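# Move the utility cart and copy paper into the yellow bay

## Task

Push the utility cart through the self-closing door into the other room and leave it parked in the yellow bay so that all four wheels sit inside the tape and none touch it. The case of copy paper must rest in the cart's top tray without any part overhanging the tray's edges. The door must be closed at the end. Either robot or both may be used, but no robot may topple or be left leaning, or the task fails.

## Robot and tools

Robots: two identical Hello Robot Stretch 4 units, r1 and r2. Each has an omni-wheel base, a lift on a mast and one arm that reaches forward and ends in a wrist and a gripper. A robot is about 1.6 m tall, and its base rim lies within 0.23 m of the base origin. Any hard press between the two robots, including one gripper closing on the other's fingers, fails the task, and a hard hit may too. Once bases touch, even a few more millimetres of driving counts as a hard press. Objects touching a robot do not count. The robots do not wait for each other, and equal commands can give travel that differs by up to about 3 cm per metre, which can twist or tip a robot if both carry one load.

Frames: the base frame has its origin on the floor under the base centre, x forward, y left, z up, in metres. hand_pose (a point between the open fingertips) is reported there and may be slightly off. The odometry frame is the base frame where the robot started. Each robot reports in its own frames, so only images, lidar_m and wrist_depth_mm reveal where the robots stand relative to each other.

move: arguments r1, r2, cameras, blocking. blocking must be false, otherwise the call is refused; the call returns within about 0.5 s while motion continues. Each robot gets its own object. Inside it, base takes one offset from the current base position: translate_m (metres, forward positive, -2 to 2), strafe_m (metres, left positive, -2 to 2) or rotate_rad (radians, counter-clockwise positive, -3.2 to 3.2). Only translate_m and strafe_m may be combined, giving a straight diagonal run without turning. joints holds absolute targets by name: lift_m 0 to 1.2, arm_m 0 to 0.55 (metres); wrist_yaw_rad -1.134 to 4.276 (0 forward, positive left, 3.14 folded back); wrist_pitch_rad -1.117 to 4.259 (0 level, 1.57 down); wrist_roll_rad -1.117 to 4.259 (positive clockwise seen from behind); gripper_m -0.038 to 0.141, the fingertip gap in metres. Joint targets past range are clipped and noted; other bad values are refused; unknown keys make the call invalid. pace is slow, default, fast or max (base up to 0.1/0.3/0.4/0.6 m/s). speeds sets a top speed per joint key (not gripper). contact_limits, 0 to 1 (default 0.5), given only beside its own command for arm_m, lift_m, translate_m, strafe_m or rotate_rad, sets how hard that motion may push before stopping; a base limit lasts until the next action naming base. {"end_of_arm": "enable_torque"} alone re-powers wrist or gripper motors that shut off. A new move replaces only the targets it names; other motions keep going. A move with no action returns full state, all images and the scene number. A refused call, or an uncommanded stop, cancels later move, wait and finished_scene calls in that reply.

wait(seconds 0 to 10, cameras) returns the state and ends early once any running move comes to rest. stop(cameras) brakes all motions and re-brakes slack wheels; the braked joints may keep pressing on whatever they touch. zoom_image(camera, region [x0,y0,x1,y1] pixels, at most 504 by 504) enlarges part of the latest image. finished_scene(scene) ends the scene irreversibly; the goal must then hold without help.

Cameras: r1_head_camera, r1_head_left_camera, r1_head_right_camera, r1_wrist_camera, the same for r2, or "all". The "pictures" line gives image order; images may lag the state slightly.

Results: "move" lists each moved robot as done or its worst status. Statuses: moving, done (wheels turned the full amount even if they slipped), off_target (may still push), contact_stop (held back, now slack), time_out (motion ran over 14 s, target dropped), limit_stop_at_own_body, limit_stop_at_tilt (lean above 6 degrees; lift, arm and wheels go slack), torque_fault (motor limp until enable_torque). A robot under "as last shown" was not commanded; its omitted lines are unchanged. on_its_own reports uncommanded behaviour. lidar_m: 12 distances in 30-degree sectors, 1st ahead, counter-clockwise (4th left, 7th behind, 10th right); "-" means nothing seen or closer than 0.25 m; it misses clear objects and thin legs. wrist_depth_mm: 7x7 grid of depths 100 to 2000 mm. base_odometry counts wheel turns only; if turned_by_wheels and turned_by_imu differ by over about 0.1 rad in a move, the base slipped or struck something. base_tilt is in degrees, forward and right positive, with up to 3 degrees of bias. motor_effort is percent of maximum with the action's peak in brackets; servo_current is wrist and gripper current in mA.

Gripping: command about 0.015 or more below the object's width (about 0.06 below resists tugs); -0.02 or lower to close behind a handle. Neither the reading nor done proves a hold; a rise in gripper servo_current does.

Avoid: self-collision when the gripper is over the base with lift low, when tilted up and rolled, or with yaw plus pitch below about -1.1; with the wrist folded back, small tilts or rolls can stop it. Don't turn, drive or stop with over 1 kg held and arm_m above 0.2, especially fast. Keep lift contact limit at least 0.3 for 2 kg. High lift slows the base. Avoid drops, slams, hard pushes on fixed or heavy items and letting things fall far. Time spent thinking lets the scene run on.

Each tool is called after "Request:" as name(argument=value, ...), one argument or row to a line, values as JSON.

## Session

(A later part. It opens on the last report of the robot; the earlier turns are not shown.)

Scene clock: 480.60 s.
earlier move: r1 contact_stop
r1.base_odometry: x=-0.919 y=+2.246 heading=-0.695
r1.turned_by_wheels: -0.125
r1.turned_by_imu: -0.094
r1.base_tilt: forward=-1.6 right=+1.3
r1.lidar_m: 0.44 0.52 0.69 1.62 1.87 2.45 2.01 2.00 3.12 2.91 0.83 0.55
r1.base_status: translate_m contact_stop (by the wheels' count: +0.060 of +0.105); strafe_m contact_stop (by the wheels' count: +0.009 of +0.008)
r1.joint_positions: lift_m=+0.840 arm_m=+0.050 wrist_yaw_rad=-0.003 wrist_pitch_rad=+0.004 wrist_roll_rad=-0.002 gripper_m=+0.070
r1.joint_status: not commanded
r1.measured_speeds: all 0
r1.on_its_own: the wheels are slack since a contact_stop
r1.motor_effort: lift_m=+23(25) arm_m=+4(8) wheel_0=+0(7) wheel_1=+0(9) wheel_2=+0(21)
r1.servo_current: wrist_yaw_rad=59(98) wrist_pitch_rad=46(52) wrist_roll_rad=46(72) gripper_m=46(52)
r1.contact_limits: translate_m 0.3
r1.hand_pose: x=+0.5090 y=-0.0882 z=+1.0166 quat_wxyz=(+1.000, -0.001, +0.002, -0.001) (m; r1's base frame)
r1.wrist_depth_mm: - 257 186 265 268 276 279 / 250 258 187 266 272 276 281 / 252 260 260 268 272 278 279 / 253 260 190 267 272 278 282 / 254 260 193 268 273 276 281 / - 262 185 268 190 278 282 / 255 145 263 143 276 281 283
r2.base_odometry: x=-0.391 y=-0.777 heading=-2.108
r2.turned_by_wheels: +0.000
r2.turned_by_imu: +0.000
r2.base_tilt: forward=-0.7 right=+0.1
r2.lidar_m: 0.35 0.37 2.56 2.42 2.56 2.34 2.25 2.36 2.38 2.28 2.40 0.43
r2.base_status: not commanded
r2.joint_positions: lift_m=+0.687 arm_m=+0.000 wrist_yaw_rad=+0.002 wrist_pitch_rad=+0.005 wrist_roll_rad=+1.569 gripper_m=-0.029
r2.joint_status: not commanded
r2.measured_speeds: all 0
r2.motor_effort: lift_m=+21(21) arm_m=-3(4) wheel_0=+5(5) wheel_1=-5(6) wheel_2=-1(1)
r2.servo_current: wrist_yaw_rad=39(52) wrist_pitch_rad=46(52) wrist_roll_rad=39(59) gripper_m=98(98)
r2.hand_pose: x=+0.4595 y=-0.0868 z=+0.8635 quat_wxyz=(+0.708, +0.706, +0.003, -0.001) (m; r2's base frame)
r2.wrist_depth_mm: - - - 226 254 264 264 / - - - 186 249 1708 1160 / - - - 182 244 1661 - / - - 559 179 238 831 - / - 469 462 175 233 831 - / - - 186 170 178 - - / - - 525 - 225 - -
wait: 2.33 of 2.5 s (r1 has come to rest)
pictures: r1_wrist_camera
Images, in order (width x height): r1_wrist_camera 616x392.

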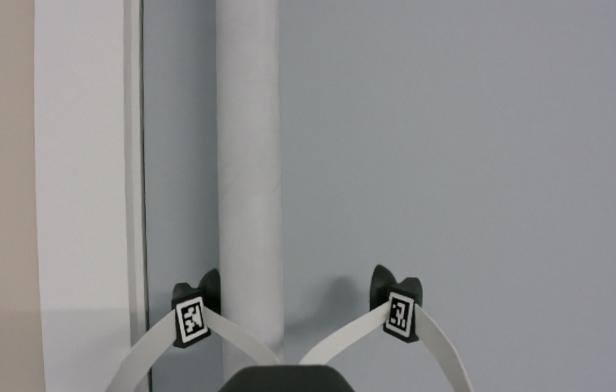

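Request:
move(
  blocking=false,
  r1={"base":{"rotate_rad":0.1}},
)

Request:
wait(
  seconds=1,
)

Request:
move(
  blocking=false,
  r1={"joints":{"gripper_m":-0.038}},
)

Request:
wait(
  seconds=2,
  cameras=["r1_wrist_camera"],
)

Request:
move(
  blocking=false,
  r1={"base":{"translate_m":0.05},"contact_limits":{"translate_m":0.4},"pace":"slow"},
)

Request:
wait(
  seconds=2,
  cameras=["r1_wrist_camera"],
)

Scene clock: 506.60 s.
move: r1 moving
r1.base_odometry: x=-0.919 y=+2.246 heading=-0.595
r1.turned_by_wheels: +0.100
r1.turned_by_imu: +0.100
r1.base_tilt: forward=-1.6 right=+1.3
r1.lidar_m: 0.45 0.54 0.78 1.82 1.92 2.64 1.99 2.01 3.01 1.93 0.76 0.54
r1.base_status: rotate_rad moving
r1.joint_positions: lift_m=+0.840 arm_m=+0.050 wrist_yaw_rad=-0.002 wrist_pitch_rad=+0.004 wrist_roll_rad=-0.002 gripper_m=+0.070
r1.joint_status: not commanded
r1.measured_speeds: all 0
r1.motor_effort: lift_m=+23(24) arm_m=+4(4) wheel_0=-3(7) wheel_1=-1(7) wheel_2=-2(6)
r1.servo_current: wrist_yaw_rad=46(59) wrist_pitch_rad=39(52) wrist_roll_rad=46(59) gripper_m=33(46)
r1.hand_pose: x=+0.5091 y=-0.0881 z=+1.0166 quat_wxyz=(+1.000, -0.001, +0.002, -0.001) (m; r1's base frame)
r1.wrist_depth_mm: 256 - 254 183 254 253 253 / 256 257 257 185 254 255 255 / 258 258 256 186 255 255 254 / 258 - 258 187 256 256 256 / 259 258 259 190 257 258 256 / 259 258 213 258 184 258 256 / 260 159 259 137 258 257 258
r2: as last shown
r2.base_tilt: forward=-0.6 right=+0.0
r2.lidar_m: 0.37 0.36 2.56 2.43 2.58 2.34 2.27 2.37 2.38 2.28 2.40 0.41
r2.motor_effort: lift_m=+21(21) arm_m=-4(4) wheel_0=+4(5) wheel_1=-5(5) wheel_2=+0(0)
r2.servo_current: wrist_yaw_rad=52(59) wrist_pitch_rad=46(46) wrist_roll_rad=39(59) gripper_m=91(91)
r2.wrist_depth_mm: - - - 225 254 263 265 / - - - 186 249 1618 1160 / - - - 182 244 1661 - / - - 559 179 237 831 - / - 473 466 175 234 831 - / - - 186 170 178 - - / - - 525 - 224 - -
pictures: none

Scene clock: 506.83 s.
earlier move: r1 done
r1.base_odometry: x=-0.919 y=+2.246 heading=-0.595
r1.turned_by_wheels: +0.000
r1.turned_by_imu: +0.000
r1.base_tilt: forward=-1.6 right=+1.2
r1.lidar_m: 0.44 0.55 0.75 1.82 1.90 2.61 1.99 2.01 3.01 1.96 0.75 0.54
r1.base_status: done
r1.joint_positions: lift_m=+0.840 arm_m=+0.050 wrist_yaw_rad=-0.002 wrist_pitch_rad=+0.004 wrist_roll_rad=-0.002 gripper_m=+0.070
r1.joint_status: not commanded
r1.measured_speeds: all 0
r1.motor_effort: lift_m=+23(24) arm_m=+4(4) wheel_0=-3(7) wheel_1=-1(7) wheel_2=-2(6)
r1.servo_current: wrist_yaw_rad=59(59) wrist_pitch_rad=39(52) wrist_roll_rad=39(59) gripper_m=39(46)
r1.hand_pose: x=+0.5091 y=-0.0881 z=+1.0166 quat_wxyz=(+1.000, -0.001, +0.002, -0.001) (m; r1's base frame)
r1.wrist_depth_mm: 256 - 257 183 253 254 252 / 256 256 256 184 255 255 254 / 257 257 258 185 255 256 255 / 259 - 258 186 257 257 255 / 259 259 258 189 256 257 256 / 260 259 212 259 185 258 256 / 262 159 262 137 259 258 258
r2.base_odometry: x=-0.391 y=-0.777 heading=-2.108
r2.turned_by_wheels: +0.000
r2.turned_by_imu: +0.000
r2.base_tilt: forward=-0.7 right=+0.1
r2.lidar_m: 0.36 0.36 2.53 2.43 2.55 2.36 2.26 2.36 2.39 2.28 2.39 0.43
r2.base_status: not commanded
r2.joint_positions: lift_m=+0.687 arm_m=+0.000 wrist_yaw_rad=+0.002 wrist_pitch_rad=+0.005 wrist_roll_rad=+1.569 gripper_m=-0.029
r2.joint_status: not commanded
r2.measured_speeds: all 0
r2.motor_effort: lift_m=+21(22) arm_m=-4(4) wheel_0=+4(5) wheel_1=-5(5) wheel_2=+0(0)
r2.servo_current: wrist_yaw_rad=39(59) wrist_pitch_rad=39(46) wrist_roll_rad=46(59) gripper_m=85(98)
r2.hand_pose: x=+0.4595 y=-0.0868 z=+0.8635 quat_wxyz=(+0.708, +0.706, +0.003, -0.001) (m; r2's base frame)
r2.wrist_depth_mm: - - - 227 254 262 264 / - - - 186 248 1661 1160 / - - - 182 242 1661 - / - - 564 179 238 854 - / - 469 466 175 234 820 - / - - 186 170 178 - - / - - 530 - 224 - -
wait: 0.23 of 1 s (r1 has come to rest)
pictures: none

Scene clock: 507.33 s.
move: r1 moving
r1.base_odometry: x=-0.919 y=+2.246 heading=-0.595
r1.turned_by_wheels: +0.000
r1.turned_by_imu: +0.000
r1.base_tilt: forward=-1.6 right=+1.3
r1.lidar_m: 0.45 0.52 0.76 1.82 1.92 2.67 2.00 2.04 3.00 1.95 0.76 0.55
r1.base_status: not commanded
r1.joint_positions: lift_m=+0.840 arm_m=+0.050 wrist_yaw_rad=-0.002 wrist_pitch_rad=+0.004 wrist_roll_rad=-0.002 gripper_m=+0.051
r1.joint_status: gripper_m moving
r1.measured_speeds: all 0
r1.motor_effort: lift_m=+23(23) arm_m=+3(4) wheel_0=-2(3) wheel_1=-1(1) wheel_2=-2(2)
r1.servo_current: wrist_yaw_rad=39(59) wrist_pitch_rad=39(46) wrist_roll_rad=39(65) gripper_m=91(91)
r1.hand_pose: x=+0.5091 y=-0.0881 z=+1.0166 quat_wxyz=(+1.000, -0.001, +0.002, -0.001) (m; r1's base frame)
r1.wrist_depth_mm: 255 - 256 181 255 255 255 / 256 256 256 182 256 256 256 / 257 257 256 183 257 258 256 / 257 - 257 183 256 257 256 / 258 259 259 186 258 259 256 / 258 258 197 186 187 258 257 / 260 163 258 143 260 259 259
r2: as last shown
r2.base_tilt: forward=-0.6 right=+0.1
r2.lidar_m: 0.37 0.35 2.56 2.43 2.56 2.37 2.27 2.37 2.39 2.27 2.39 0.43
r2.motor_effort: lift_m=+21(21) arm_m=-4(4) wheel_0=+5(5) wheel_1=-5(6) wheel_2=+0(0)
r2.servo_current: wrist_yaw_rad=46(46) wrist_pitch_rad=39(52) wrist_roll_rad=52(59) gripper_m=91(98)
r2.wrist_depth_mm: - - - 225 255 263 265 / - - - 186 249 1661 1160 / - - - 182 243 1661 - / - - 564 179 237 842 - / - 469 466 175 234 831 - / - - 186 170 179 - - / - - 525 - 224 - -
pictures: none

Scene clock: 508.73 s.
earlier move: r1 done
r1.base_odometry: x=-0.919 y=+2.246 heading=-0.595
r1.turned_by_wheels: +0.000
r1.turned_by_imu: -0.048
r1.base_tilt: forward=-1.5 right=+1.3
r1.lidar_m: 0.42 0.52 0.75 1.79 1.86 2.52 2.01 2.04 3.07 2.30 0.76 0.50
r1.base_status: not commanded
r1.joint_positions: lift_m=+0.840 arm_m=+0.050 wrist_yaw_rad=-0.003 wrist_pitch_rad=+0.004 wrist_roll_rad=-0.002 gripper_m=-0.037
r1.joint_status: all done
r1.measured_speeds: all 0
r1.motor_effort: lift_m=+23(23) arm_m=-5(5) wheel_0=-8(15) wheel_1=-3(8) wheel_2=+4(4)
r1.servo_current: wrist_yaw_rad=46(59) wrist_pitch_rad=46(52) wrist_roll_rad=59(65) gripper_m=72(293)
r1.hand_pose: x=+0.5091 y=-0.0884 z=+1.0166 quat_wxyz=(+1.000, -0.001, +0.002, -0.002) (m; r1's base frame)
r1.wrist_depth_mm: 240 - 237 162 246 251 255 / 240 - 238 163 246 252 256 / 242 - 239 164 248 253 257 / 243 - 239 163 249 253 256 / 242 - 240 165 248 253 258 / 244 - 239 166 183 254 258 / 244 - 240 163 249 255 260
r2.base_odometry: x=-0.391 y=-0.777 heading=-2.108
r2.turned_by_wheels: +0.000
r2.turned_by_imu: +0.000
r2.base_tilt: forward=-0.7 right=+0.1
r2.lidar_m: 0.36 0.39 2.55 2.44 2.57 2.37 2.28 2.39 2.36 2.28 2.40 0.42
r2.base_status: not commanded
r2.joint_positions: lift_m=+0.687 arm_m=+0.000 wrist_yaw_rad=+0.002 wrist_pitch_rad=+0.005 wrist_roll_rad=+1.569 gripper_m=-0.029
r2.joint_status: not commanded
r2.measured_speeds: all 0
r2.motor_effort: lift_m=+21(21) arm_m=-4(4) wheel_0=+4(5) wheel_1=-5(6) wheel_2=+0(1)
r2.servo_current: wrist_yaw_rad=39(59) wrist_pitch_rad=39(52) wrist_roll_rad=59(65) gripper_m=85(98)
r2.hand_pose: x=+0.4595 y=-0.0868 z=+0.8635 quat_wxyz=(+0.708, +0.706, +0.003, -0.001) (m; r2's base frame)
r2.wrist_depth_mm: - - - 226 254 263 265 / - - - 186 249 1661 1160 / - - - 182 243 1661 - / - - 559 179 238 831 - / - 469 462 175 233 831 - / - - 186 170 179 - - / - - 525 - 224 - -
wait: 1.40 of 2 s (r1 has come to rest)
pictures: r1_wrist_camera
Images, in order (width x height): r1_wrist_camera 616x392.

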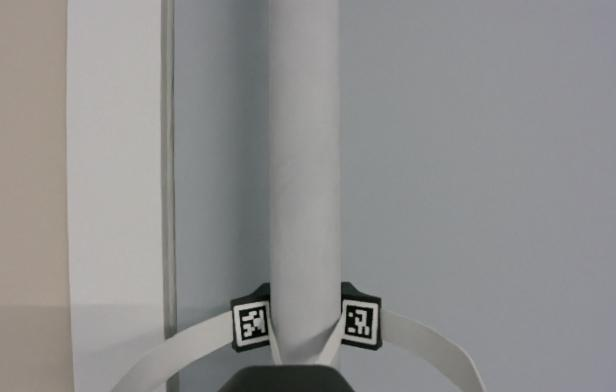

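Scene clock: 509.23 s.
move: r1 moving
r1.base_odometry: x=-0.909 y=+2.239 heading=-0.596
r1.turned_by_wheels: +0.000
r1.turned_by_imu: +0.000
r1.base_tilt: forward=-1.6 right=+1.3
r1.lidar_m: 0.43 0.53 0.71 1.80 1.88 2.52 2.05 2.03 3.04 2.28 0.75 0.52
r1.base_status: translate_m moving
r1.joint_positions: lift_m=+0.840 arm_m=+0.050 wrist_yaw_rad=-0.003 wrist_pitch_rad=+0.004 wrist_roll_rad=-0.002 gripper_m=-0.037
r1.joint_status: not commanded
r1.measured_speeds: translate_m=+0.047 strafe_m=+0.000 rotate_rad=+0.000 lift_m=+0.000 arm_m=+0.000 wrist_yaw_rad=+0.000 wrist_pitch_rad=+0.000 wrist_roll_rad=+0.000
r1.motor_effort: lift_m=+23(24) arm_m=-5(5) wheel_0=-2(8) wheel_1=+1(4) wheel_2=-3(4)
r1.servo_current: wrist_yaw_rad=65(65) wrist_pitch_rad=39(52) wrist_roll_rad=52(65) gripper_m=72(91)
r1.contact_limits: translate_m 0.4
r1.hand_pose: x=+0.5091 y=-0.0883 z=+1.0166 quat_wxyz=(+1.000, -0.001, +0.002, -0.002) (m; r1's base frame)
r1.wrist_depth_mm: 232 - 237 162 244 249 253 / 232 - 238 162 247 250 254 / 233 - 238 163 247 251 254 / 234 - 238 162 247 252 254 / 233 - 239 163 248 254 256 / 235 - 239 164 247 253 257 / 236 136 240 163 249 253 258
r2: as last shown
r2.lidar_m: 0.36 0.37 2.56 2.43 2.57 2.37 2.28 2.35 2.38 2.28 2.35 0.41
r2.motor_effort: lift_m=+21(21) arm_m=-4(4) wheel_0=+5(5) wheel_1=-5(5) wheel_2=+0(0)
r2.servo_current: wrist_yaw_rad=39(46) wrist_pitch_rad=46(46) wrist_roll_rad=46(52) gripper_m=91(91)
r2.wrist_depth_mm: - - - 226 254 263 264 / - - - 186 248 1661 1160 / - - - 182 243 1708 - / - - 559 178 238 842 - / - 469 462 175 234 831 - / - - 186 170 179 - - / - - 525 - 224 - -
pictures: none

Scene clock: 510.43 s.
earlier move: r1 done
r1.base_odometry: x=-0.878 y=+2.218 heading=-0.596
r1.turned_by_wheels: -0.001
r1.turned_by_imu: +0.013
r1.base_tilt: forward=-2.3 right=+1.6
r1.lidar_m: 0.42 0.48 0.68 1.78 1.89 2.55 2.04 2.06 3.07 2.00 0.70 0.46
r1.base_status: done
r1.joint_positions: lift_m=+0.840 arm_m=+0.050 wrist_yaw_rad=-0.011 wrist_pitch_rad=+0.004 wrist_roll_rad=-0.002 gripper_m=-0.038
r1.joint_status: not commanded
r1.measured_speeds: all 0
r1.motor_effort: lift_m=+23(24) arm_m=+8(8) wheel_0=+3(8) wheel_1=+4(7) wheel_2=-20(21)
r1.servo_current: wrist_yaw_rad=72(78) wrist_pitch_rad=46(52) wrist_roll_rad=59(72) gripper_m=46(91)
r1.contact_limits: translate_m 0.4
r1.hand_pose: x=+0.5080 y=-0.0905 z=+1.0166 quat_wxyz=(+1.000, -0.001, +0.002, -0.005) (m; r1's base frame)
r1.wrist_depth_mm: - 216 219 142 227 230 236 / - - 219 144 227 231 236 / - 217 219 144 228 232 236 / - 220 220 143 229 232 236 / - 220 223 145 229 233 238 / 212 220 189 144 228 236 238 / - 142 221 144 229 137 238
r2.base_odometry: x=-0.391 y=-0.777 heading=-2.108
r2.turned_by_wheels: +0.000
r2.turned_by_imu: +0.000
r2.base_tilt: forward=-0.7 right=+0.1
r2.lidar_m: 0.37 0.37 2.56 2.45 2.55 2.41 2.27 2.36 2.37 2.28 2.38 0.44
r2.base_status: not commanded
r2.joint_positions: lift_m=+0.687 arm_m=+0.000 wrist_yaw_rad=+0.002 wrist_pitch_rad=+0.005 wrist_roll_rad=+1.569 gripper_m=-0.029
r2.joint_status: not commanded
r2.measured_speeds: all 0
r2.motor_effort: lift_m=+21(22) arm_m=-3(4) wheel_0=+5(5) wheel_1=-5(6) wheel_2=+0(1)
r2.servo_current: wrist_yaw_rad=46(59) wrist_pitch_rad=39(52) wrist_roll_rad=39(59) gripper_m=91(98)
r2.hand_pose: x=+0.4595 y=-0.0868 z=+0.8635 quat_wxyz=(+0.708, +0.706, +0.003, -0.001) (m; r2's base frame)
r2.wrist_depth_mm: - - - 226 254 263 264 / - - - 186 248 1661 1138 / - - - 182 244 1661 - / - - 564 178 238 854 - / - 473 462 175 233 831 - / - - 186 170 179 - - / - - 525 - 225 - -
wait: 1.20 of 2 s (r1 has come to rest)
pictures: r1_wrist_camera
Images, in order (width x height): r1_wrist_camera 616x392.

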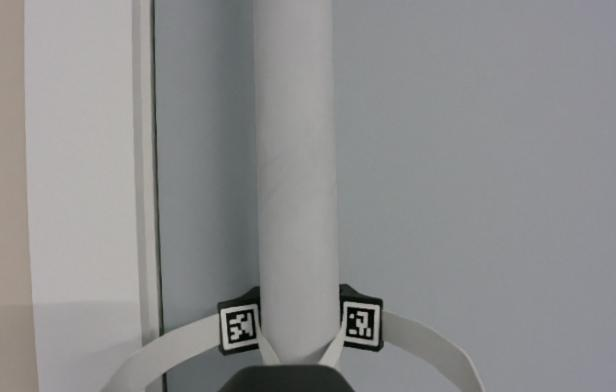

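Hooked deep now: bar at 0.143. Pull.

Request:
move(
  blocking=false,
  r1={"base":{"translate_m":-0.25},"contact_limits":{"translate_m":0.9},"pace":"slow"},
)

Request:
wait(
  seconds=2,
  cameras=["r1_wrist_camera"],
)

Request:
wait(
  seconds=2,
  cameras=["r1_wrist_camera","r2_head_camera"],
)

Scene clock: 515.30 s.
move: r1 moving
r1.base_odometry: x=-0.889 y=+2.225 heading=-0.598
r1.turned_by_wheels: -0.002
r1.turned_by_imu: -0.012
r1.base_tilt: forward=-1.7 right=+1.3
r1.lidar_m: 0.41 0.49 0.67 1.73 1.87 2.53 2.04 2.04 3.08 2.16 0.74 0.49
r1.base_status: translate_m moving
r1.joint_positions: lift_m=+0.840 arm_m=+0.050 wrist_yaw_rad=-0.011 wrist_pitch_rad=+0.004 wrist_roll_rad=-0.002 gripper_m=-0.038
r1.joint_status: not commanded
r1.measured_speeds: translate_m=-0.048 strafe_m=-0.001 rotate_rad=-0.002 lift_m=+0.000 arm_m=+0.000 wrist_yaw_rad=+0.000 wrist_pitch_rad=-0.008 wrist_roll_rad=+0.000
r1.motor_effort: lift_m=+24(24) arm_m=+8(8) wheel_0=-4(5) wheel_1=-1(6) wheel_2=-12(19)
r1.servo_current: wrist_yaw_rad=85(85) wrist_pitch_rad=39(46) wrist_roll_rad=39(59) gripper_m=52(52)
r1.contact_limits: translate_m 0.9
r1.hand_pose: x=+0.5080 y=-0.0905 z=+1.0166 quat_wxyz=(+1.000, -0.001, +0.002, -0.005) (m; r1's base frame)
r1.wrist_depth_mm: - 216 218 142 227 233 236 / - - 218 144 227 232 237 / - 217 219 144 229 233 237 / - 217 220 143 230 233 238 / - 218 220 145 229 236 238 / - 219 186 146 228 236 240 / - 138 221 144 231 235 240
r2: as last shown
r2.lidar_m: 0.36 0.37 2.58 2.43 2.57 2.37 2.28 2.37 2.35 2.28 2.39 0.43
r2.motor_effort: lift_m=+21(21) arm_m=-3(4) wheel_0=+5(5) wheel_1=-5(5) wheel_2=+0(0)
r2.servo_current: wrist_yaw_rad=46(52) wrist_pitch_rad=46(52) wrist_roll_rad=46(52) gripper_m=91(98)
r2.wrist_depth_mm: - - - 226 254 263 265 / - - - 186 249 1661 1138 / - - - 182 243 1618 - / - - 564 178 238 842 - / - 466 462 175 234 809 - / - - 186 170 178 - - / - - 530 - 225 - -
pictures: none

Scene clock: 517.30 s.
earlier move: r1 moving
r1.base_odometry: x=-1.043 y=+2.330 heading=-0.597
r1.turned_by_wheels: +0.001
r1.turned_by_imu: -0.296
r1.base_tilt: forward=-1.4 right=+1.4
r1.lidar_m: 0.44 0.58 0.65 1.11 1.71 1.94 3.20 1.95 3.61 3.03 1.32 0.58
r1.base_status: translate_m moving
r1.joint_positions: lift_m=+0.840 arm_m=+0.050 wrist_yaw_rad=+0.001 wrist_pitch_rad=+0.002 wrist_roll_rad=-0.002 gripper_m=-0.038
r1.joint_status: not commanded
r1.measured_speeds: translate_m=-0.100 strafe_m=+0.000 rotate_rad=+0.000 lift_m=+0.000 arm_m=+0.000 wrist_yaw_rad=+0.002 wrist_pitch_rad=+0.000 wrist_roll_rad=+0.000
r1.motor_effort: lift_m=+23(24) arm_m=-6(8) wheel_0=-14(19) wheel_1=-4(22) wheel_2=+13(19)
r1.servo_current: wrist_yaw_rad=46(85) wrist_pitch_rad=52(52) wrist_roll_rad=52(65) gripper_m=52(52)
r1.contact_limits: translate_m 0.9
r1.hand_pose: x=+0.5096 y=-0.0872 z=+1.0173 quat_wxyz=(+1.000, -0.001, +0.001, +0.000) (m; r1's base frame)
r1.wrist_depth_mm: 310 211 225 163 281 324 364 / 310 211 226 165 282 320 366 / 314 212 227 166 281 320 366 / 314 212 229 166 281 324 366 / 312 213 229 167 282 322 368 / 312 211 208 167 181 325 370 / 314 137 223 164 283 307 373
r2.base_odometry: x=-0.391 y=-0.777 heading=-2.108
r2.turned_by_wheels: +0.000
r2.turned_by_imu: +0.000
r2.base_tilt: forward=-0.7 right=+0.1
r2.lidar_m: 0.37 0.37 2.56 2.43 2.55 2.36 2.27 2.38 2.37 2.28 2.37 0.45
r2.base_status: not commanded
r2.joint_positions: lift_m=+0.687 arm_m=+0.000 wrist_yaw_rad=+0.002 wrist_pitch_rad=+0.005 wrist_roll_rad=+1.569 gripper_m=-0.029
r2.joint_status: not commanded
r2.measured_speeds: all 0
r2.motor_effort: lift_m=+21(22) arm_m=-3(4) wheel_0=+5(5) wheel_1=-5(5) wheel_2=+0(1)
r2.servo_current: wrist_yaw_rad=52(65) wrist_pitch_rad=46(52) wrist_roll_rad=46(65) gripper_m=98(98)
r2.hand_pose: x=+0.4595 y=-0.0868 z=+0.8635 quat_wxyz=(+0.708, +0.706, +0.003, -0.001) (m; r2's base frame)
r2.wrist_depth_mm: - - - 226 254 262 264 / - - - 187 247 1661 1160 / - - - 182 243 1661 - / - - 564 179 238 842 - / - 469 459 175 234 831 - / - - 186 170 179 - - / - - 525 - 225 - -
wait: 2.00 s; no rest
pictures: r1_wrist_camera
Images, in order (width x height): r1_wrist_camera 616x392.

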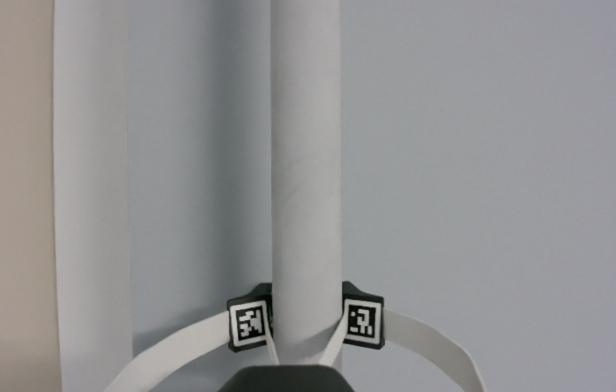

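Scene clock: 518.60 s.
earlier move: r1 done
r1.base_odometry: x=-1.085 y=+2.359 heading=-0.596
r1.turned_by_wheels: +0.001
r1.turned_by_imu: -0.218
r1.base_tilt: forward=-1.5 right=+1.3
r1.lidar_m: 0.43 0.56 0.59 0.83 1.62 1.69 2.35 2.94 1.96 3.26 2.40 0.66
r1.base_status: done
r1.joint_positions: lift_m=+0.840 arm_m=+0.050 wrist_yaw_rad=+0.007 wrist_pitch_rad=+0.002 wrist_roll_rad=-0.002 gripper_m=-0.038
r1.joint_status: not commanded
r1.measured_speeds: all 0
r1.motor_effort: lift_m=+23(24) arm_m=-7(8) wheel_0=-6(19) wheel_1=-4(22) wheel_2=+16(19)
r1.servo_current: wrist_yaw_rad=39(85) wrist_pitch_rad=39(52) wrist_roll_rad=59(65) gripper_m=46(52)
r1.contact_limits: translate_m 0.9
r1.hand_pose: x=+0.5102 y=-0.0854 z=+1.0173 quat_wxyz=(+1.000, -0.001, +0.001, +0.003) (m; r1's base frame)
r1.wrist_depth_mm: - 194 225 163 329 433 - / 319 194 224 163 329 433 559 / 319 198 225 167 330 436 559 / 355 195 227 164 330 430 559 / 338 195 226 166 332 433 569 / 206 195 212 167 182 436 - / - 182 217 164 314 132 -
r2.base_odometry: x=-0.391 y=-0.777 heading=-2.108
r2.turned_by_wheels: +0.000
r2.turned_by_imu: +0.000
r2.base_tilt: forward=-0.6 right=+0.0
r2.lidar_m: 0.37 0.39 2.59 2.42 2.52 2.36 2.27 2.38 2.37 2.28 2.38 0.45
r2.base_status: not commanded
r2.joint_positions: lift_m=+0.687 arm_m=+0.000 wrist_yaw_rad=+0.002 wrist_pitch_rad=+0.005 wrist_roll_rad=+1.569 gripper_m=-0.029
r2.joint_status: not commanded
r2.measured_speeds: all 0
r2.motor_effort: lift_m=+21(22) arm_m=-4(4) wheel_0=+4(5) wheel_1=-5(6) wheel_2=+0(1)
r2.servo_current: wrist_yaw_rad=39(65) wrist_pitch_rad=46(52) wrist_roll_rad=46(65) gripper_m=98(98)
r2.hand_pose: x=+0.4595 y=-0.0868 z=+0.8635 quat_wxyz=(+0.708, +0.706, +0.003, -0.001) (m; r2's base frame)
r2.wrist_depth_mm: - - - 226 254 262 264 / - - - 186 249 1661 1138 / - - - 182 243 1661 - / - - 559 179 237 842 - / - 473 462 175 233 831 - / - - 186 170 178 - - / - - 530 - 224 - -
wait: 1.30 of 2 s (r1 has come to rest)
pictures: r1_wrist_camera, r2_head_camera
Images, in order (width x height): r1_wrist_camera 616x392, r2_head_camera 420x560.

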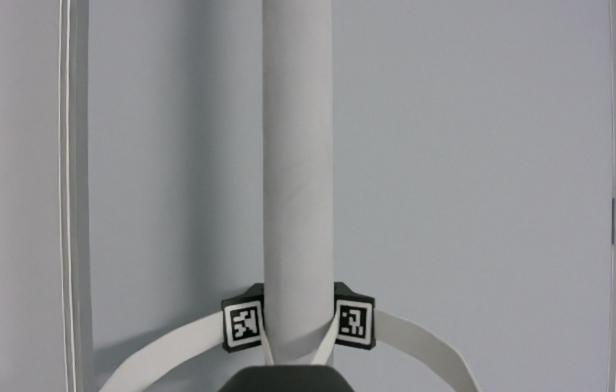

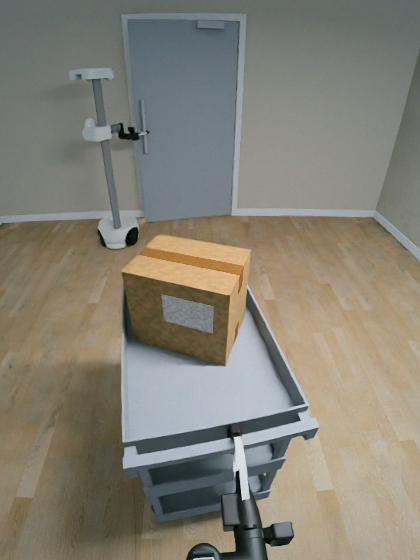

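Request:
move(
  blocking=false,
  r1={"base":{"strafe_m":-0.13},"pace":"slow","contact_limits":{"strafe_m":0.8}},
)

Request:
wait(
  seconds=2,
)

Request:
move(
  blocking=false,
  r1={"base":{"rotate_rad":0.25},"pace":"slow","contact_limits":{"rotate_rad":0.8}},
)

Request:
wait(
  seconds=1,
)

Request:
move(
  blocking=false,
  r1={"base":{"strafe_m":-0.13},"pace":"slow","contact_limits":{"strafe_m":0.8}},
)

Request:
wait(
  seconds=2,
)

Request:
move(
  blocking=false,
  r1={"base":{"rotate_rad":0.25},"pace":"slow","contact_limits":{"rotate_rad":0.8}},
)

Request:
wait(
  seconds=1,
  cameras=["r1_wrist_camera","r1_head_camera","r2_head_camera"],
)

Scene clock: 546.63 s.
move: r1 moving
r1.base_odometry: x=-1.092 y=+2.347 heading=-0.595
r1.turned_by_wheels: +0.001
r1.turned_by_imu: +0.001
r1.base_tilt: forward=-1.6 right=+1.3
r1.lidar_m: 0.45 0.57 0.59 0.83 1.63 1.71 2.38 2.91 1.98 3.24 2.40 0.67
r1.base_status: strafe_m moving
r1.joint_positions: lift_m=+0.840 arm_m=+0.050 wrist_yaw_rad=+0.011 wrist_pitch_rad=+0.002 wrist_roll_rad=-0.002 gripper_m=-0.038
r1.joint_status: not commanded
r1.measured_speeds: translate_m=+0.000 strafe_m=-0.055 rotate_rad=+0.001 lift_m=+0.000 arm_m=+0.000 wrist_yaw_rad=+0.015 wrist_pitch_rad=+0.000 wrist_roll_rad=+0.000
r1.motor_effort: lift_m=+23(23) arm_m=-7(7) wheel_0=+11(11) wheel_1=-6(10) wheel_2=+14(14)
r1.servo_current: wrist_yaw_rad=78(78) wrist_pitch_rad=46(46) wrist_roll_rad=59(65) gripper_m=52(52)
r1.contact_limits: strafe_m 0.8
r1.hand_pose: x=+0.5105 y=-0.0843 z=+1.0173 quat_wxyz=(+1.000, -0.001, +0.001, +0.005) (m; r1's base frame)
r1.wrist_depth_mm: - 197 224 162 330 427 - / 322 198 224 163 330 427 549 / 322 198 224 166 332 427 544 / 324 198 229 163 332 424 544 / 347 199 225 166 329 427 554 / - 198 184 167 324 436 549 / - 155 220 164 304 477 -
r2: as last shown
r2.lidar_m: 0.35 0.36 2.53 2.39 2.54 2.36 2.26 2.38 2.38 2.25 2.40 0.44
r2.motor_effort: lift_m=+21(21) arm_m=-3(4) wheel_0=+4(5) wheel_1=-5(5) wheel_2=+0(0)
r2.servo_current: wrist_yaw_rad=59(59) wrist_pitch_rad=39(52) wrist_roll_rad=46(52) gripper_m=85(98)
r2.wrist_depth_mm: - - - 227 254 262 264 / - - - 186 249 1708 1138 / - - - 181 243 1661 - / - - 559 178 237 842 - / - 473 462 175 234 831 - / - - 186 170 178 - - / - - 525 - 225 - -
pictures: none

Scene clock: 548.63 s.
earlier move: r1 moving
r1.base_odometry: x=-1.157 y=+2.251 heading=-0.592
r1.turned_by_wheels: +0.002
r1.turned_by_imu: +0.232
r1.base_tilt: forward=-1.6 right=+1.2
r1.lidar_m: 0.41 0.56 0.64 1.08 1.76 2.03 3.44 1.95 3.52 2.97 1.26 0.56
r1.base_status: strafe_m moving
r1.joint_positions: lift_m=+0.840 arm_m=+0.050 wrist_yaw_rad=+0.021 wrist_pitch_rad=+0.002 wrist_roll_rad=-0.002 gripper_m=-0.038
r1.joint_status: not commanded
r1.measured_speeds: translate_m=+0.006 strafe_m=-0.001 rotate_rad=+0.011 lift_m=+0.000 arm_m=+0.000 wrist_yaw_rad=+0.000 wrist_pitch_rad=+0.000 wrist_roll_rad=+0.000
r1.motor_effort: lift_m=+23(24) arm_m=+3(7) wheel_0=+28(34) wheel_1=+6(10) wheel_2=+8(16)
r1.servo_current: wrist_yaw_rad=111(143) wrist_pitch_rad=46(52) wrist_roll_rad=59(65) gripper_m=46(59)
r1.contact_limits: strafe_m 0.8
r1.hand_pose: x=+0.5110 y=-0.0814 z=+1.0173 quat_wxyz=(+1.000, -0.001, +0.001, +0.010) (m; r1's base frame)
r1.wrist_depth_mm: 199 207 145 245 267 297 327 / 199 208 145 246 268 298 327 / 200 208 145 245 268 297 329 / 200 208 147 247 270 298 327 / 199 209 147 247 271 298 327 / 200 206 147 197 268 298 330 / - 168 146 241 143 303 329
r2.base_odometry: x=-0.391 y=-0.777 heading=-2.108
r2.turned_by_wheels: +0.000
r2.turned_by_imu: +0.000
r2.base_tilt: forward=-0.7 right=+0.1
r2.lidar_m: 0.38 0.38 2.54 2.42 2.56 2.36 2.27 2.36 2.39 2.28 2.38 0.44
r2.base_status: not commanded
r2.joint_positions: lift_m=+0.687 arm_m=+0.000 wrist_yaw_rad=+0.002 wrist_pitch_rad=+0.005 wrist_roll_rad=+1.569 gripper_m=-0.029
r2.joint_status: not commanded
r2.measured_speeds: all 0
r2.motor_effort: lift_m=+21(21) arm_m=-4(4) wheel_0=+5(5) wheel_1=-5(5) wheel_2=+0(0)
r2.servo_current: wrist_yaw_rad=46(59) wrist_pitch_rad=52(52) wrist_roll_rad=39(65) gripper_m=91(98)
r2.hand_pose: x=+0.4595 y=-0.0868 z=+0.8635 quat_wxyz=(+0.708, +0.706, +0.003, -0.001) (m; r2's base frame)
r2.wrist_depth_mm: - - - 226 254 263 265 / - - - 187 249 1661 1160 / - - - 182 244 1661 - / - - 559 179 238 831 - / - 469 462 175 233 831 - / - - 186 170 179 - - / - - 525 - 224 - -
wait: 2.00 s; no rest
pictures: none

Scene clock: 549.13 s.
earlier move: r1 done
move: r1 moving
r1.base_odometry: x=-1.157 y=+2.251 heading=-0.470
r1.turned_by_wheels: +0.122
r1.turned_by_imu: +0.131
r1.base_tilt: forward=-1.6 right=+1.3
r1.lidar_m: 0.43 0.57 0.71 1.41 1.79 2.19 - 1.95 3.30 2.96 1.00 0.54
r1.base_status: rotate_rad moving
r1.joint_positions: lift_m=+0.840 arm_m=+0.050 wrist_yaw_rad=+0.012 wrist_pitch_rad=+0.002 wrist_roll_rad=-0.002 gripper_m=-0.038
r1.joint_status: not commanded
r1.measured_speeds: translate_m=+0.001 strafe_m=-0.002 rotate_rad=+0.471 lift_m=+0.000 arm_m=+0.000 wrist_yaw_rad=-0.202 wrist_pitch_rad=+0.000 wrist_roll_rad=+0.000
r1.motor_effort: lift_m=+23(23) arm_m=+2(4) wheel_0=+0(25) wheel_1=-4(4) wheel_2=-1(9)
r1.servo_current: wrist_yaw_rad=72(143) wrist_pitch_rad=46(52) wrist_roll_rad=26(59) gripper_m=52(52)
r1.contact_limits: rotate_rad 0.8
r1.hand_pose: x=+0.5103 y=-0.0840 z=+1.0173 quat_wxyz=(+1.000, -0.001, +0.001, +0.006) (m; r1's base frame)
r1.wrist_depth_mm: 297 219 224 157 257 276 290 / 297 218 225 158 258 276 294 / 296 220 225 246 258 277 294 / 300 220 227 162 259 277 293 / 300 221 226 162 258 276 293 / 298 219 182 162 259 278 296 / 300 142 228 158 179 281 296
r2: as last shown
r2.lidar_m: 0.36 0.37 2.57 2.44 2.53 2.38 2.27 2.39 2.36 2.27 2.39 0.45
r2.servo_current: wrist_yaw_rad=39(52) wrist_pitch_rad=46(52) wrist_roll_rad=33(59) gripper_m=91(98)
r2.wrist_depth_mm: - - - 226 254 262 264 / - - - 186 249 1661 1182 / - - - 182 243 1661 - / - - 559 179 237 842 - / - 469 462 175 234 820 - / - - 186 170 179 - - / - - 530 - 224 - -
pictures: none

Scene clock: 549.93 s.
earlier move: r1 done
r1.base_odometry: x=-1.157 y=+2.250 heading=-0.344
r1.turned_by_wheels: +0.126
r1.turned_by_imu: +0.004
r1.base_tilt: forward=-1.5 right=+1.3
r1.lidar_m: 0.43 0.55 0.64 1.35 1.77 2.15 - 1.97 3.32 2.99 0.92 0.45
r1.base_status: done
r1.joint_positions: lift_m=+0.840 arm_m=+0.050 wrist_yaw_rad=-0.009 wrist_pitch_rad=+0.002 wrist_roll_rad=-0.002 gripper_m=-0.038
r1.joint_status: not commanded
r1.measured_speeds: translate_m=+0.000 strafe_m=+0.001 rotate_rad=+0.004 lift_m=+0.000 arm_m=+0.000 wrist_yaw_rad=+0.000 wrist_pitch_rad=+0.000 wrist_roll_rad=+0.000
r1.motor_effort: lift_m=+23(24) arm_m=-5(5) wheel_0=-23(28) wheel_1=-3(5) wheel_2=-2(9)
r1.servo_current: wrist_yaw_rad=65(143) wrist_pitch_rad=39(52) wrist_roll_rad=52(65) gripper_m=46(52)
r1.contact_limits: rotate_rad 0.8
r1.hand_pose: x=+0.5086 y=-0.0900 z=+1.0173 quat_wxyz=(+1.000, -0.001, +0.001, -0.004) (m; r1's base frame)
r1.wrist_depth_mm: 272 219 228 162 262 282 300 / 273 - 229 163 265 282 300 / 273 221 229 167 264 283 303 / 274 221 229 163 266 285 306 / 274 223 230 168 265 285 304 / 274 - 225 164 181 285 303 / 274 130 177 162 264 144 309
r2.base_odometry: x=-0.391 y=-0.777 heading=-2.108
r2.turned_by_wheels: +0.000
r2.turned_by_imu: +0.000
r2.base_tilt: forward=-0.7 right=+0.0
r2.lidar_m: 0.35 0.37 2.57 2.44 2.57 2.38 2.27 2.37 2.39 2.27 2.39 0.41
r2.base_status: not commanded
r2.joint_positions: lift_m=+0.687 arm_m=+0.000 wrist_yaw_rad=+0.002 wrist_pitch_rad=+0.005 wrist_roll_rad=+1.569 gripper_m=-0.029
r2.joint_status: not commanded
r2.measured_speeds: all 0
r2.motor_effort: lift_m=+21(21) arm_m=-3(4) wheel_0=+4(5) wheel_1=-5(5) wheel_2=+0(1)
r2.servo_current: wrist_yaw_rad=52(59) wrist_pitch_rad=46(52) wrist_roll_rad=46(59) gripper_m=98(98)
r2.hand_pose: x=+0.4595 y=-0.0868 z=+0.8635 quat_wxyz=(+0.708, +0.706, +0.003, -0.001) (m; r2's base frame)
r2.wrist_depth_mm: - - - 226 253 262 264 / - - - 186 248 1708 1160 / - - - 182 243 1708 - / - - 559 178 238 842 - / - 473 466 175 234 831 - / - - 185 170 179 - - / - - 530 - 225 - -
wait: 0.80 of 1 s (r1 has come to rest)
pictures: none

Scene clock: 550.43 s.
move: r1 moving
r1.base_odometry: x=-1.162 y=+2.237 heading=-0.345
r1.turned_by_wheels: +0.000
r1.turned_by_imu: -0.035
r1.base_tilt: forward=-1.5 right=+1.3
r1.lidar_m: 0.43 0.54 0.66 1.24 1.77 2.13 4.00 2.00 3.35 2.97 0.99 0.55
r1.base_status: strafe_m moving
r1.joint_positions: lift_m=+0.840 arm_m=+0.050 wrist_yaw_rad=-0.002 wrist_pitch_rad=+0.002 wrist_roll_rad=-0.002 gripper_m=-0.038
r1.joint_status: not commanded
r1.measured_speeds: translate_m=+0.000 strafe_m=-0.056 rotate_rad=+0.003 lift_m=+0.000 arm_m=+0.000 wrist_yaw_rad=+0.025 wrist_pitch_rad=+0.000 wrist_roll_rad=+0.000
r1.motor_effort: lift_m=+23(23) arm_m=-5(5) wheel_0=-2(18) wheel_1=-8(17) wheel_2=+5(6)
r1.servo_current: wrist_yaw_rad=46(65) wrist_pitch_rad=46(46) wrist_roll_rad=46(52) gripper_m=46(52)
r1.contact_limits: strafe_m 0.8
r1.hand_pose: x=+0.5092 y=-0.0879 z=+1.0173 quat_wxyz=(+1.000, -0.001, +0.001, -0.001) (m; r1's base frame)
r1.wrist_depth_mm: 266 223 230 163 260 279 298 / 268 - 232 163 263 281 297 / 268 225 232 164 263 281 300 / 268 223 234 164 263 281 300 / 270 225 233 166 263 285 301 / 270 225 227 166 181 282 300 / 270 135 230 163 262 136 304
r2: as last shown
r2.base_tilt: forward=-0.7 right=+0.1
r2.lidar_m: 0.36 0.38 2.56 2.43 2.56 2.36 2.29 2.38 2.37 2.28 2.38 0.45
r2.motor_effort: lift_m=+21(21) arm_m=-3(4) wheel_0=+4(5) wheel_1=-5(5) wheel_2=+0(0)
r2.servo_current: wrist_yaw_rad=46(52) wrist_pitch_rad=46(46) wrist_roll_rad=52(59) gripper_m=91(98)
r2.wrist_depth_mm: - - - 226 254 263 264 / - - - 186 248 1661 1160 / - - - 182 243 1708 - / - - 559 179 239 842 - / - 466 462 175 235 831 - / - - 186 170 178 - - / - - 525 - 224 - -
pictures: none

Scene clock: 552.43 s.
earlier move: r1 moving
r1.base_odometry: x=-1.201 y=+2.128 heading=-0.342
r1.turned_by_wheels: +0.002
r1.turned_by_imu: +0.179
r1.base_tilt: forward=-1.5 right=+1.2
r1.lidar_m: 0.42 0.52 0.70 1.85 1.95 2.58 1.97 2.02 3.03 2.23 0.75 0.53
r1.base_status: strafe_m moving
r1.joint_positions: lift_m=+0.840 arm_m=+0.050 wrist_yaw_rad=+0.021 wrist_pitch_rad=+0.002 wrist_roll_rad=-0.002 gripper_m=-0.038
r1.joint_status: not commanded
r1.measured_speeds: translate_m=-0.008 strafe_m=+0.005 rotate_rad=+0.002 lift_m=+0.000 arm_m=+0.000 wrist_yaw_rad=+0.000 wrist_pitch_rad=+0.000 wrist_roll_rad=+0.000
r1.motor_effort: lift_m=+23(24) arm_m=+2(5) wheel_0=+17(30) wheel_1=+7(17) wheel_2=+9(19)
r1.servo_current: wrist_yaw_rad=124(137) wrist_pitch_rad=39(52) wrist_roll_rad=46(59) gripper_m=46(59)
r1.contact_limits: strafe_m 0.8
r1.hand_pose: x=+0.5110 y=-0.0813 z=+1.0173 quat_wxyz=(+1.000, -0.001, +0.001, +0.011) (m; r1's base frame)
r1.wrist_depth_mm: - 239 156 235 234 230 229 / 241 239 158 236 234 232 231 / - 239 158 236 234 233 232 / 242 242 158 236 235 234 232 / 242 240 158 236 235 234 233 / - 241 160 181 236 233 232 / 245 154 171 171 144 234 232
r2.base_odometry: x=-0.391 y=-0.777 heading=-2.108
r2.turned_by_wheels: +0.000
r2.turned_by_imu: +0.000
r2.base_tilt: forward=-0.6 right=+0.1
r2.lidar_m: 0.36 0.37 2.57 2.44 2.55 2.38 2.27 2.36 2.37 2.28 2.37 0.45
r2.base_status: not commanded
r2.joint_positions: lift_m=+0.687 arm_m=+0.000 wrist_yaw_rad=+0.002 wrist_pitch_rad=+0.005 wrist_roll_rad=+1.569 gripper_m=-0.029
r2.joint_status: not commanded
r2.measured_speeds: all 0
r2.motor_effort: lift_m=+21(21) arm_m=-4(4) wheel_0=+5(5) wheel_1=-5(6) wheel_2=+0(1)
r2.servo_current: wrist_yaw_rad=46(59) wrist_pitch_rad=46(52) wrist_roll_rad=46(65) gripper_m=85(98)
r2.hand_pose: x=+0.4595 y=-0.0868 z=+0.8635 quat_wxyz=(+0.708, +0.706, +0.003, -0.001) (m; r2's base frame)
r2.wrist_depth_mm: - - - 226 254 263 264 / - - - 186 248 1618 1138 / - - - 182 244 1661 - / - - 559 179 237 842 - / - 469 466 175 234 831 - / - - 186 170 179 - - / - - 525 - 224 - -
wait: 2.00 s; no rest
pictures: none

Scene clock: 552.93 s.
earlier move: r1 done
move: r1 moving
r1.base_odometry: x=-1.201 y=+2.128 heading=-0.219
r1.turned_by_wheels: +0.123
r1.turned_by_imu: +0.124
r1.base_tilt: forward=-1.6 right=+1.3
r1.lidar_m: 0.43 0.54 0.81 1.85 2.01 2.97 1.99 2.06 2.93 1.50 0.66 0.51
r1.base_status: rotate_rad moving
r1.joint_positions: lift_m=+0.840 arm_m=+0.050 wrist_yaw_rad=+0.001 wrist_pitch_rad=+0.002 wrist_roll_rad=-0.002 gripper_m=-0.038
r1.joint_status: not commanded
r1.measured_speeds: translate_m=+0.003 strafe_m=+0.002 rotate_rad=+0.476 lift_m=+0.000 arm_m=+0.000 wrist_yaw_rad=-0.068 wrist_pitch_rad=+0.000 wrist_roll_rad=+0.000
r1.motor_effort: lift_m=+23(23) arm_m=+4(4) wheel_0=-6(16) wheel_1=-6(6) wheel_2=-5(9)
r1.servo_current: wrist_yaw_rad=39(143) wrist_pitch_rad=39(52) wrist_roll_rad=46(59) gripper_m=46(52)
r1.contact_limits: rotate_rad 0.8
r1.hand_pose: x=+0.5093 y=-0.0871 z=+1.0173 quat_wxyz=(+1.000, -0.001, +0.001, +0.001) (m; r1's base frame)
r1.wrist_depth_mm: 240 - 236 156 229 229 226 / 241 - 236 154 232 229 228 / 241 - 238 155 232 229 228 / 243 - 237 156 233 230 229 / 243 - 239 156 233 231 229 / 245 - 185 157 233 231 229 / 245 136 240 154 176 233 231
r2: as last shown
r2.base_tilt: forward=-0.7 right=+0.1
r2.lidar_m: 0.35 0.38 2.57 2.44 2.57 2.38 2.27 2.38 2.37 2.30 2.39 0.44
r2.motor_effort: lift_m=+21(21) arm_m=-4(4) wheel_0=+5(5) wheel_1=-5(5) wheel_2=+0(1)
r2.servo_current: wrist_yaw_rad=46(65) wrist_pitch_rad=46(46) wrist_roll_rad=52(52) gripper_m=91(98)
r2.wrist_depth_mm: - - - 227 254 263 264 / - - - 186 247 1661 1160 / - - - 182 243 1661 - / - - 564 179 238 820 - / - 473 466 175 234 831 - / - - 186 170 179 - - / - - 530 - 224 - -
pictures: none

Scene clock: 553.93 s.
earlier move: r1 moving
r1.base_odometry: x=-1.202 y=+2.128 heading=-0.093
r1.turned_by_wheels: +0.126
r1.turned_by_imu: +0.070
r1.base_tilt: forward=-1.6 right=+1.3
r1.lidar_m: 0.40 0.52 0.89 1.88 2.07 3.29 1.99 3.54 2.87 1.23 0.63 0.41
r1.base_status: rotate_rad moving
r1.joint_positions: lift_m=+0.840 arm_m=+0.050 wrist_yaw_rad=-0.019 wrist_pitch_rad=+0.002 wrist_roll_rad=-0.002 gripper_m=-0.038
r1.joint_status: not commanded
r1.measured_speeds: all 0
r1.motor_effort: lift_m=+23(24) arm_m=+5(5) wheel_0=-5(24) wheel_1=+0(9) wheel_2=-9(21)
r1.servo_current: wrist_yaw_rad=111(143) wrist_pitch_rad=46(52) wrist_roll_rad=39(65) gripper_m=46(52)
r1.contact_limits: rotate_rad 0.8
r1.hand_pose: x=+0.5074 y=-0.0930 z=+1.0173 quat_wxyz=(+1.000, -0.001, +0.001, -0.010) (m; r1's base frame)
r1.wrist_depth_mm: 236 - 225 143 216 211 208 / 236 - 226 141 216 212 209 / 235 - 227 142 216 213 208 / 236 - 228 142 217 213 210 / 237 - 228 141 217 214 211 / 239 - 186 144 179 215 211 / 240 138 229 142 218 146 212
r2.base_odometry: x=-0.391 y=-0.777 heading=-2.108
r2.turned_by_wheels: +0.000
r2.turned_by_imu: +0.000
r2.base_tilt: forward=-0.7 right=+0.0
r2.lidar_m: 0.36 0.38 2.58 2.42 2.56 2.36 2.28 2.36 2.39 2.28 2.38 0.44
r2.base_status: not commanded
r2.joint_positions: lift_m=+0.687 arm_m=+0.000 wrist_yaw_rad=+0.002 wrist_pitch_rad=+0.005 wrist_roll_rad=+1.569 gripper_m=-0.029
r2.joint_status: not commanded
r2.measured_speeds: all 0
r2.motor_effort: lift_m=+21(21) arm_m=-3(4) wheel_0=+4(5) wheel_1=-5(6) wheel_2=+0(1)
r2.servo_current: wrist_yaw_rad=46(65) wrist_pitch_rad=39(52) wrist_roll_rad=39(65) gripper_m=91(98)
r2.hand_pose: x=+0.4595 y=-0.0868 z=+0.8635 quat_wxyz=(+0.708, +0.706, +0.003, -0.001) (m; r2's base frame)
r2.wrist_depth_mm: - - - 226 254 263 265 / - - - 186 249 1618 1160 / - - - 182 243 1661 - / - - 559 179 238 842 - / - 469 466 175 234 831 - / - - 186 170 178 - - / - - 525 - 224 - -
wait: 1.00 s; no rest
pictures: r1_head_camera, r1_wrist_camera, r2_head_camera
Images, in order (width x height): r1_head_camera 420x560, r1_wrist_camera 616x392, r2_head_camera 420x560.

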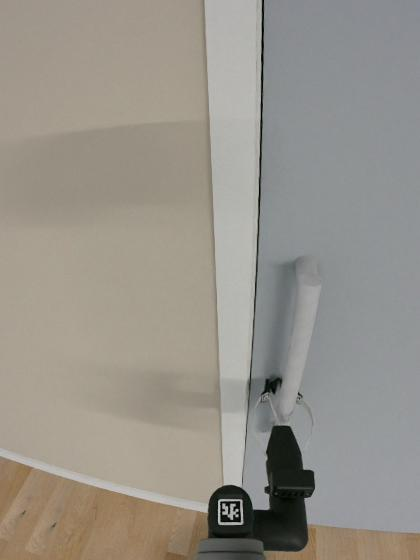

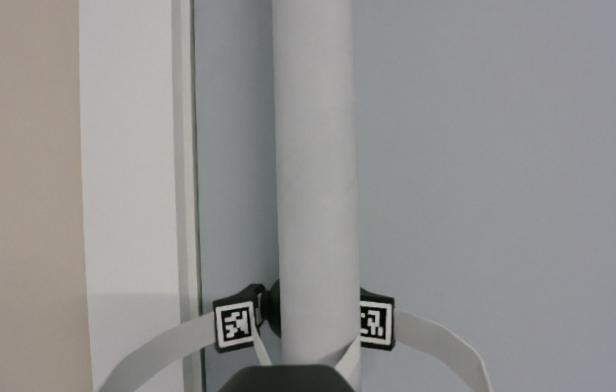

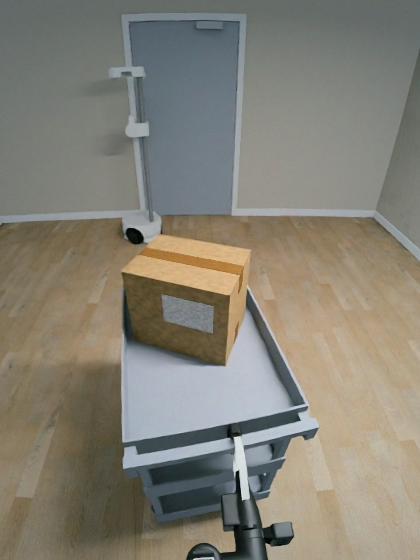

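Request:
move(
  blocking=false,
  r1={"base":{"translate_m":-0.12,"strafe_m":-0.09},"pace":"slow","contact_limits":{"translate_m":0.9}},
)

Request:
wait(
  seconds=2.5,
  cameras=["r1_wrist_camera","r2_head_camera"],
)

Scene clock: 560.37 s.
earlier move: r1 done
move: r1 moving
r1.base_odometry: x=-1.213 y=+2.121 heading=-0.094
r1.turned_by_wheels: +0.000
r1.turned_by_imu: -0.001
r1.base_tilt: forward=-1.6 right=+1.3
r1.lidar_m: 0.41 0.54 0.88 1.89 2.09 3.30 1.99 3.51 2.87 1.27 0.64 0.43
r1.base_status: translate_m moving; strafe_m moving
r1.joint_positions: lift_m=+0.840 arm_m=+0.050 wrist_yaw_rad=-0.016 wrist_pitch_rad=+0.002 wrist_roll_rad=-0.002 gripper_m=-0.038
r1.joint_status: not commanded
r1.measured_speeds: translate_m=-0.040 strafe_m=-0.030 rotate_rad=+0.004 lift_m=+0.000 arm_m=+0.000 wrist_yaw_rad=+0.019 wrist_pitch_rad=+0.000 wrist_roll_rad=+0.000
r1.motor_effort: lift_m=+23(24) arm_m=+3(5) wheel_0=-2(5) wheel_1=-6(7) wheel_2=+2(9)
r1.servo_current: wrist_yaw_rad=91(124) wrist_pitch_rad=46(52) wrist_roll_rad=59(59) gripper_m=52(52)
r1.contact_limits: translate_m 0.9
r1.hand_pose: x=+0.5079 y=-0.0919 z=+1.0173 quat_wxyz=(+1.000, -0.001, +0.001, -0.008) (m; r1's base frame)
r1.wrist_depth_mm: 244 - 233 148 221 216 213 / 246 - 234 148 223 218 213 / 246 - 234 148 223 220 215 / 246 - 236 148 224 219 215 / 246 - 236 150 224 219 216 / 249 - 234 151 183 220 216 / 248 135 234 149 226 218 216
r2: as last shown
r2.lidar_m: 0.37 0.38 2.53 2.43 2.55 2.38 2.26 2.38 2.40 2.28 2.35 0.44
r2.motor_effort: lift_m=+21(21) arm_m=-3(4) wheel_0=+4(5) wheel_1=-5(5) wheel_2=+0(0)
r2.servo_current: wrist_yaw_rad=39(52) wrist_pitch_rad=39(46) wrist_roll_rad=52(52) gripper_m=98(98)
r2.wrist_depth_mm: - - - 225 253 263 264 / - - - 186 249 1661 1160 / - - - 182 243 1618 - / - - 559 178 237 842 - / - 469 466 175 233 831 - / - - 186 170 178 - - / - - 530 - 224 - -
pictures: none

Scene clock: 562.60 s.
earlier move: r1 done
r1.base_odometry: x=-1.329 y=+2.050 heading=-0.091
r1.turned_by_wheels: +0.003
r1.turned_by_imu: +0.061
r1.base_tilt: forward=-1.5 right=+1.2
r1.lidar_m: 0.45 0.66 1.10 1.97 2.27 3.76 1.91 3.25 2.73 1.23 0.65 0.50
r1.base_status: done
r1.joint_positions: lift_m=+0.840 arm_m=+0.050 wrist_yaw_rad=+0.021 wrist_pitch_rad=+0.002 wrist_roll_rad=-0.001 gripper_m=-0.038
r1.joint_status: not commanded
r1.measured_speeds: all 0
r1.on_its_own: wrist_yaw_rad is at rest, and its servo_current (117 mA) is outside its rest range (0 to 104 mA)
r1.motor_effort: lift_m=+23(24) arm_m=-7(7) wheel_0=+14(22) wheel_1=-2(15) wheel_2=+21(27)
r1.servo_current: wrist_yaw_rad=117(143) wrist_pitch_rad=39(52) wrist_roll_rad=46(72) gripper_m=52(59)
r1.contact_limits: translate_m 0.9
r1.hand_pose: x=+0.5113 y=-0.0814 z=+1.0173 quat_wxyz=(+1.000, -0.001, +0.001, +0.010) (m; r1's base frame)
r1.wrist_depth_mm: 368 342 166 235 227 215 208 / 368 342 167 234 227 218 209 / 366 343 253 236 229 218 208 / 375 345 254 170 229 217 211 / 373 347 253 236 231 219 211 / 375 347 178 168 229 219 212 / 377 150 256 167 147 218 211
r2.base_odometry: x=-0.391 y=-0.777 heading=-2.108
r2.turned_by_wheels: +0.000
r2.turned_by_imu: +0.000
r2.base_tilt: forward=-0.7 right=+0.1
r2.lidar_m: 0.37 0.37 2.57 2.45 2.54 2.37 2.27 2.37 2.39 2.28 2.39 0.43
r2.base_status: not commanded
r2.joint_positions: lift_m=+0.687 arm_m=+0.000 wrist_yaw_rad=+0.002 wrist_pitch_rad=+0.005 wrist_roll_rad=+1.569 gripper_m=-0.029
r2.joint_status: not commanded
r2.measured_speeds: all 0
r2.motor_effort: lift_m=+21(22) arm_m=-3(4) wheel_0=+5(5) wheel_1=-5(5) wheel_2=+0(0)
r2.servo_current: wrist_yaw_rad=59(65) wrist_pitch_rad=46(52) wrist_roll_rad=59(59) gripper_m=85(98)
r2.hand_pose: x=+0.4595 y=-0.0868 z=+0.8635 quat_wxyz=(+0.708, +0.706, +0.003, -0.001) (m; r2's base frame)
r2.wrist_depth_mm: - - - 226 253 263 263 / - - - 186 248 1618 1138 / - - - 182 243 1708 - / - - 559 179 237 842 - / - 473 466 175 234 820 - / - - 186 170 178 - - / - - 525 - 224 - -
wait: 2.23 of 2.5 s (r1 has come to rest)
pictures: r1_wrist_camera, r2_head_camera
Images, in order (width x height): r1_wrist_camera 616x392, r2_head_camera 420x560.

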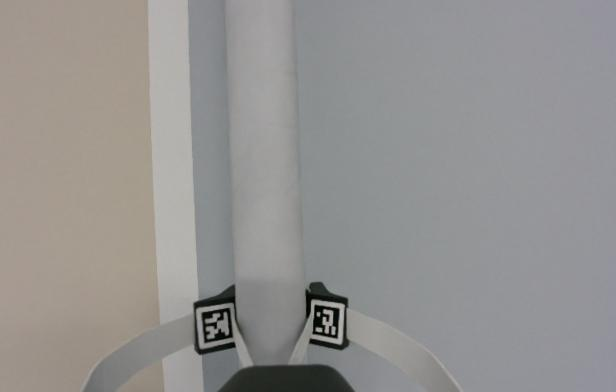

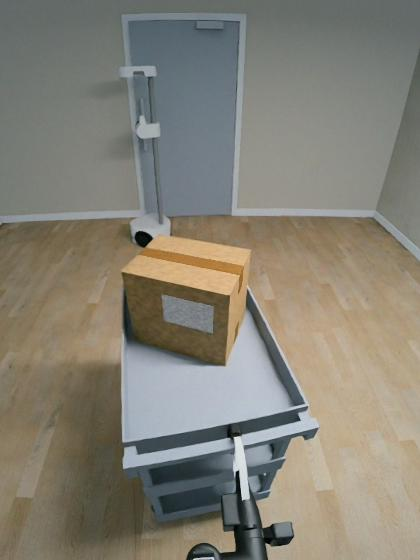

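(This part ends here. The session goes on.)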